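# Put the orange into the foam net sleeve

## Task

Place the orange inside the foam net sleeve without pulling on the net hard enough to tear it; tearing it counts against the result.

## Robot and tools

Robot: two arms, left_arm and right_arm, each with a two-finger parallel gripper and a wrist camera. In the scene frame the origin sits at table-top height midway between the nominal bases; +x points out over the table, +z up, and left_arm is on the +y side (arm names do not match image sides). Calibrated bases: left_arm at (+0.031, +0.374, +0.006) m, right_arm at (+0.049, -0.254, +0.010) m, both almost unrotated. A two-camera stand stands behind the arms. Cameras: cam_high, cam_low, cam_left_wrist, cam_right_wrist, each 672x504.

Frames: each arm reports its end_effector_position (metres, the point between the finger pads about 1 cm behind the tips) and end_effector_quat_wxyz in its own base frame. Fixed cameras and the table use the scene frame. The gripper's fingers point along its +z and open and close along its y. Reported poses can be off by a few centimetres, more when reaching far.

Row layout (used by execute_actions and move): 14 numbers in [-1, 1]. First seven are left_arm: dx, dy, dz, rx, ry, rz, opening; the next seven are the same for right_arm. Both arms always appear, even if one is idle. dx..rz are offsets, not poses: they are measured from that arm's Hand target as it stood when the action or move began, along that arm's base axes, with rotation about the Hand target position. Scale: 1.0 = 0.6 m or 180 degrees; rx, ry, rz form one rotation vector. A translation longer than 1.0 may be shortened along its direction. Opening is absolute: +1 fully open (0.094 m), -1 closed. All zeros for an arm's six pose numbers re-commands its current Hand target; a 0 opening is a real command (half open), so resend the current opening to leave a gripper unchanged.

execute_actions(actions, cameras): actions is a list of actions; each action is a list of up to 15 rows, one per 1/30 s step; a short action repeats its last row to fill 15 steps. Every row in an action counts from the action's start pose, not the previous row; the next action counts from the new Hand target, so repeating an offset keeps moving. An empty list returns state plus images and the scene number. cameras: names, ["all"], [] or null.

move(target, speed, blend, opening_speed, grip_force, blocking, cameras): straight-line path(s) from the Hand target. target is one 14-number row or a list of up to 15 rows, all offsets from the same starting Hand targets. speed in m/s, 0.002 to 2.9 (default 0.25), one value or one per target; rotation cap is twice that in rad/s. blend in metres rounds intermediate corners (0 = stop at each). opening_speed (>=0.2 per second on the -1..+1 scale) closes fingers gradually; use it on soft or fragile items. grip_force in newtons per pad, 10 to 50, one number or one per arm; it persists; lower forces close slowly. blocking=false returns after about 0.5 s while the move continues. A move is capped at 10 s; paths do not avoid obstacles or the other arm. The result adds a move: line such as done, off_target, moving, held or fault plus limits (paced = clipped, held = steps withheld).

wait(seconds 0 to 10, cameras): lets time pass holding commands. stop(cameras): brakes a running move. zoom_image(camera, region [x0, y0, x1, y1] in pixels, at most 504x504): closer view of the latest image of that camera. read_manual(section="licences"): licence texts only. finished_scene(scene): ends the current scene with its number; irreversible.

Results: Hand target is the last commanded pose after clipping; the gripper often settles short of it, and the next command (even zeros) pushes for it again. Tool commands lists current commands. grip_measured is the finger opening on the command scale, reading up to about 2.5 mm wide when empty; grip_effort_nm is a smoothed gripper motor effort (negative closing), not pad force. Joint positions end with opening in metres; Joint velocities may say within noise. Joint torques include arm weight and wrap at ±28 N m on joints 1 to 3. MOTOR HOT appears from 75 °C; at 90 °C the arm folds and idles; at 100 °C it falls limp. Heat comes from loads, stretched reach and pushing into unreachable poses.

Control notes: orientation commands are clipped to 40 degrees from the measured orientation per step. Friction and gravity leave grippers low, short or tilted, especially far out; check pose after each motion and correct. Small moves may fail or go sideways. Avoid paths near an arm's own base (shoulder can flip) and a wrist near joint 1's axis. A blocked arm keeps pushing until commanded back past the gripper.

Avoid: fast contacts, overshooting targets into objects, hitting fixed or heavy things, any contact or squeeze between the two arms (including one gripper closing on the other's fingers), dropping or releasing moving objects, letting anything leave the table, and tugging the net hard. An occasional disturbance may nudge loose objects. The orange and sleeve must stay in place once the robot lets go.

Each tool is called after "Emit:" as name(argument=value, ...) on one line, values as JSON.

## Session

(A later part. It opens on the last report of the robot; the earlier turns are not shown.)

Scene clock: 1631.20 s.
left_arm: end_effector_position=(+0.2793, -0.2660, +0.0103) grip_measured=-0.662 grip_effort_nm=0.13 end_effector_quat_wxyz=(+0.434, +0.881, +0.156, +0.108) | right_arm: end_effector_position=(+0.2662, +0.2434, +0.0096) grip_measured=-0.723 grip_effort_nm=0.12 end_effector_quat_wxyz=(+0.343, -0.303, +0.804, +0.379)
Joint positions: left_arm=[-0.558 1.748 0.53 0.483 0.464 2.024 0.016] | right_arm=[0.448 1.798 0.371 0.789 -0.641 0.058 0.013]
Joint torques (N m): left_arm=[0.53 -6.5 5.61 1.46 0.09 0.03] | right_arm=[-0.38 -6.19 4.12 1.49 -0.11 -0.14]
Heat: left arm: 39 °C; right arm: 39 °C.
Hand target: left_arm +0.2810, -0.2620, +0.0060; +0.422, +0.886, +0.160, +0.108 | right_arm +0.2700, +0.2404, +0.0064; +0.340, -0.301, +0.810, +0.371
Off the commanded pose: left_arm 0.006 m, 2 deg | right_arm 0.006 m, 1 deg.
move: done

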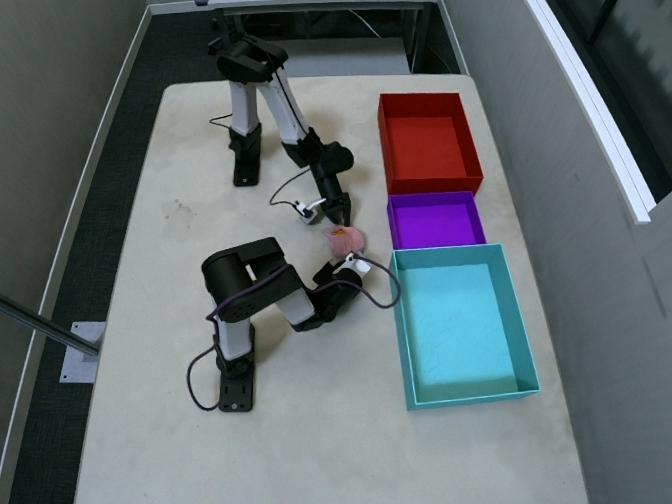

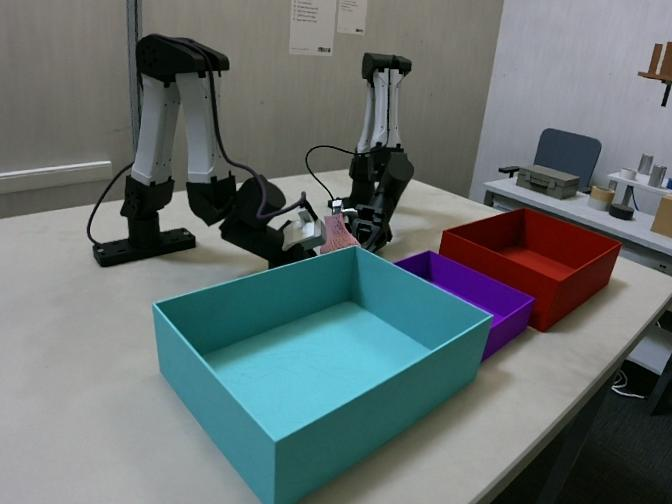

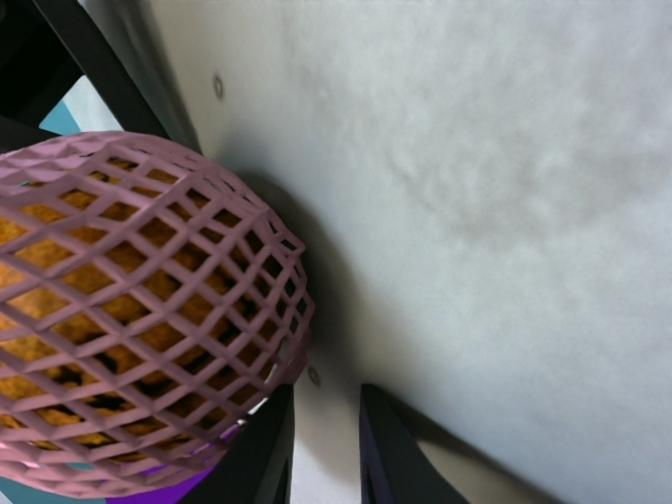

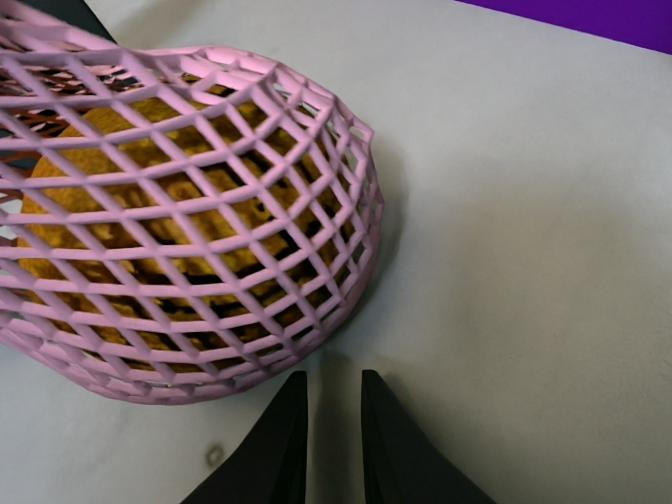

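Emit:
move(target=[-0.01667,0.02983,0.04667,0,0,0,-0.66,-0.0175,-0.0375,0.03933,0,0,0,-0.72], speed=0.03, cameras=["all"])

Emit:
zoom_image(camera="cam_low", region=[270, 150, 410, 270])

Emit:
zoom_image(camera="cam_left_wrist", region=[0, 120, 500, 504])

Scene clock: 1676.07 s.
left_arm: end_effector_position=(+0.2753, -0.2467, +0.0334) grip_measured=-0.662 grip_effort_nm=0.10 end_effector_quat_wxyz=(+0.422, +0.885, +0.165, +0.111) | right_arm: end_effector_position=(+0.2619, +0.2194, +0.0269) grip_measured=-0.722 grip_effort_nm=0.11 end_effector_quat_wxyz=(+0.338, -0.296, +0.814, +0.368)
Joint positions: left_arm=[-0.517 1.588 0.525 0.295 0.468 2.055 0.016] | right_arm=[0.374 1.617 0.349 0.574 -0.673 0.001 0.013]
Joint torques (N m): left_arm=[0.5 -7.41 4.63 1.65 0.33 0.03] | right_arm=[-0.25 -7.42 3.37 1.58 -0.38 -0.14]
Heat: left arm: 40 °C; right arm: 36 °C.
Hand target: left_arm +0.2710, -0.2440, +0.0340; +0.422, +0.886, +0.160, +0.108 | right_arm +0.2595, +0.2179, +0.0301; +0.340, -0.301, +0.810, +0.371
Off the commanded pose: left_arm 0.005 m, 1 deg | right_arm 0.004 m, 1 deg.
move: done

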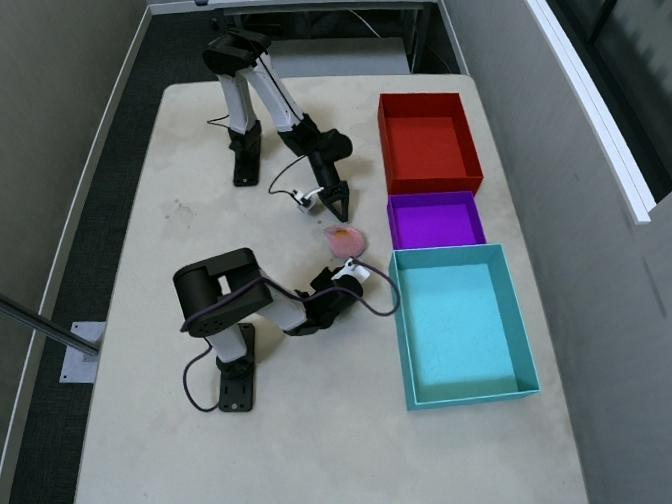

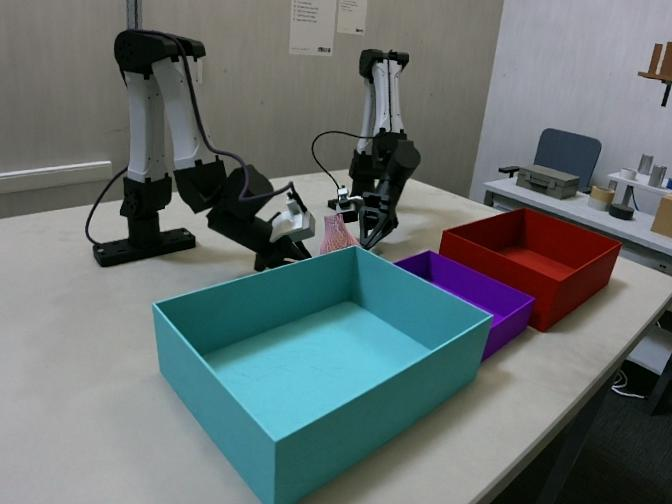

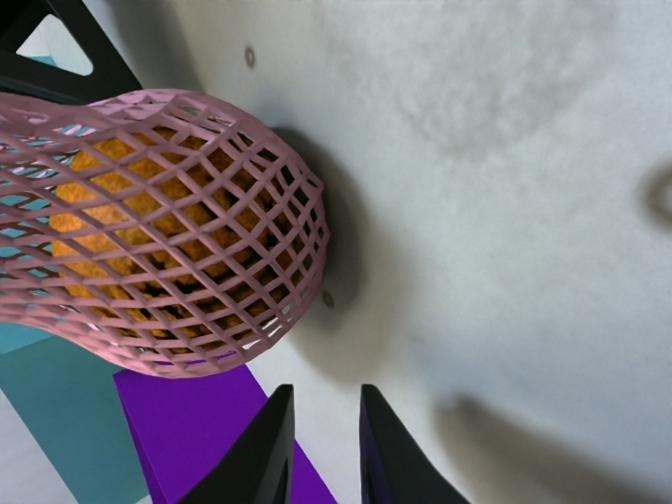

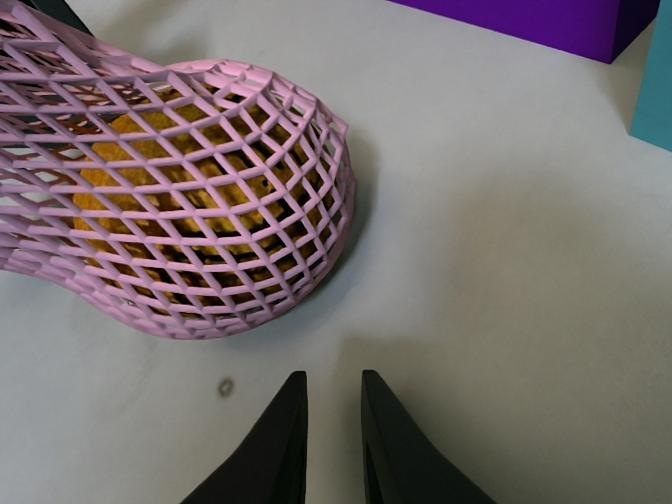

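Scaled by 3.600 from the camera's 672x504 image, which has a finer 960x720 frame.

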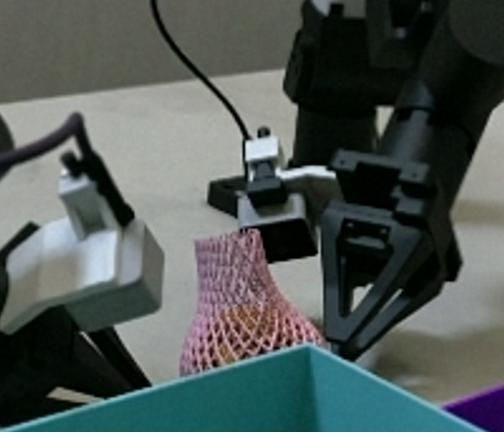

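Scaled by 1.008 from the camera's 672x504 image, which has a finer 960x720 frame.

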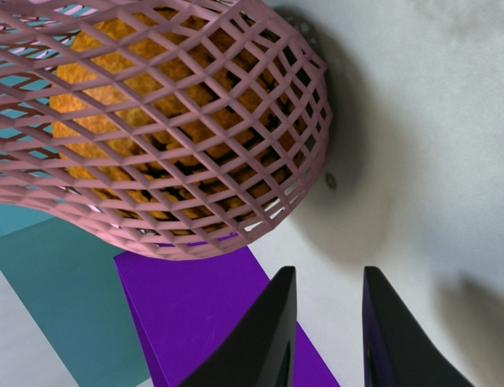

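Emit:
move(target=[-0.0275,0.0608,0.05,0,0,0,-0.66,-0.0267,-0.0683,0.04,0,0,0,-0.72], speed=0.1, cameras=["all"])

Scene clock: 1686.03 s.
left_arm: end_effector_position=(+0.2593, -0.2102, +0.0657) grip_measured=-0.662 grip_effort_nm=0.10 end_effector_quat_wxyz=(+0.427, +0.876, +0.192, +0.119) | right_arm: end_effector_position=(+0.2430, +0.1769, +0.0486) grip_measured=-0.722 grip_effort_nm=0.11 end_effector_quat_wxyz=(+0.334, -0.295, +0.816, +0.368)
Joint positions: left_arm=[-0.425 1.322 0.462 0.093 0.508 2.066 0.016] | right_arm=[0.201 1.354 0.313 0.23 -0.799 -0.159 0.013]
Joint torques (N m): left_arm=[0.39 -5.37 5.31 1.6 0.34 0.04] | right_arm=[-0.2 -5.39 5.05 1.41 -0.45 -0.15]
Heat: left arm: 39 °C; right arm: 37 °C.
Hand target: left_arm +0.2545, -0.2077, +0.0640; +0.422, +0.886, +0.160, +0.108 | right_arm +0.2435, +0.1769, +0.0541; +0.340, -0.301, +0.810, +0.371
Off the commanded pose: left_arm 0.006 m, 4 deg | right_arm 0.006 m, 1 deg.
joint sent to its limit (left arm) — joint 6 (wrist roll), upper limit. The joint targets are off in orientation, not in position.
move: off_target (left_arm)

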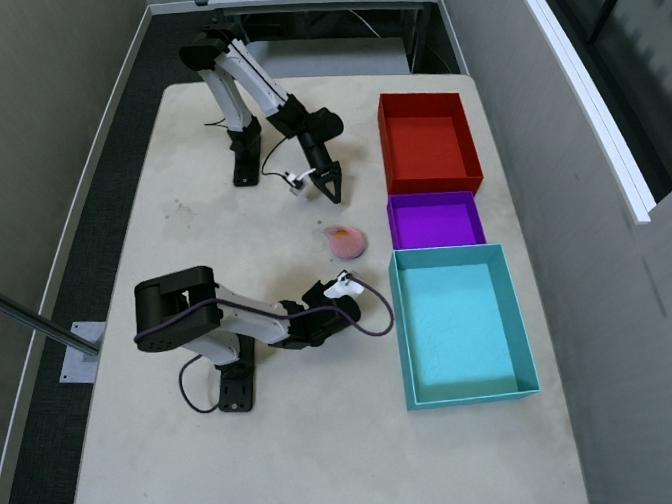

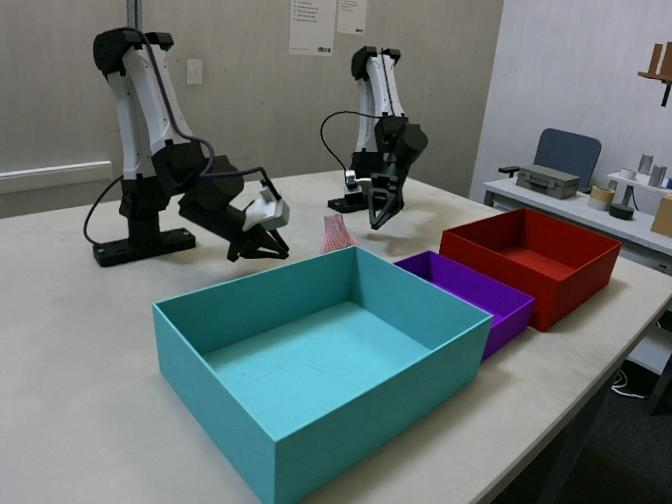

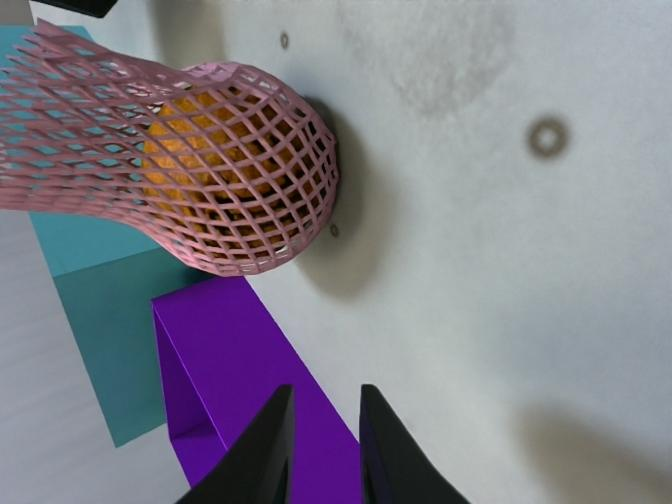

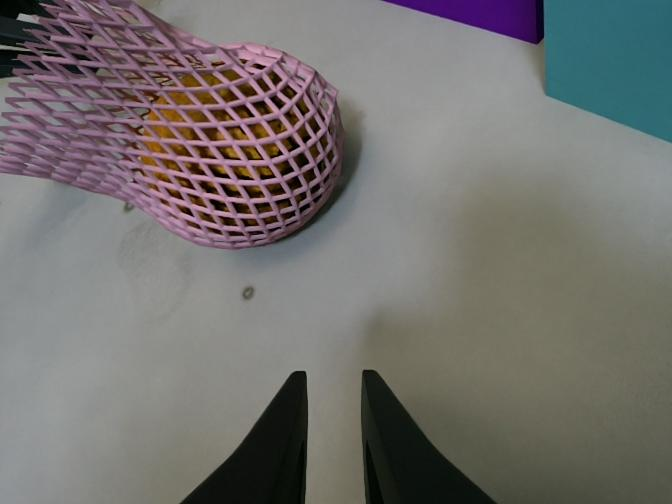

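The orange is fully enclosed by the net sleeve, standing stably on the table, and both grippers are clear.

Emit:
finished_scene(scene=2)

The scene is finished: the task was done.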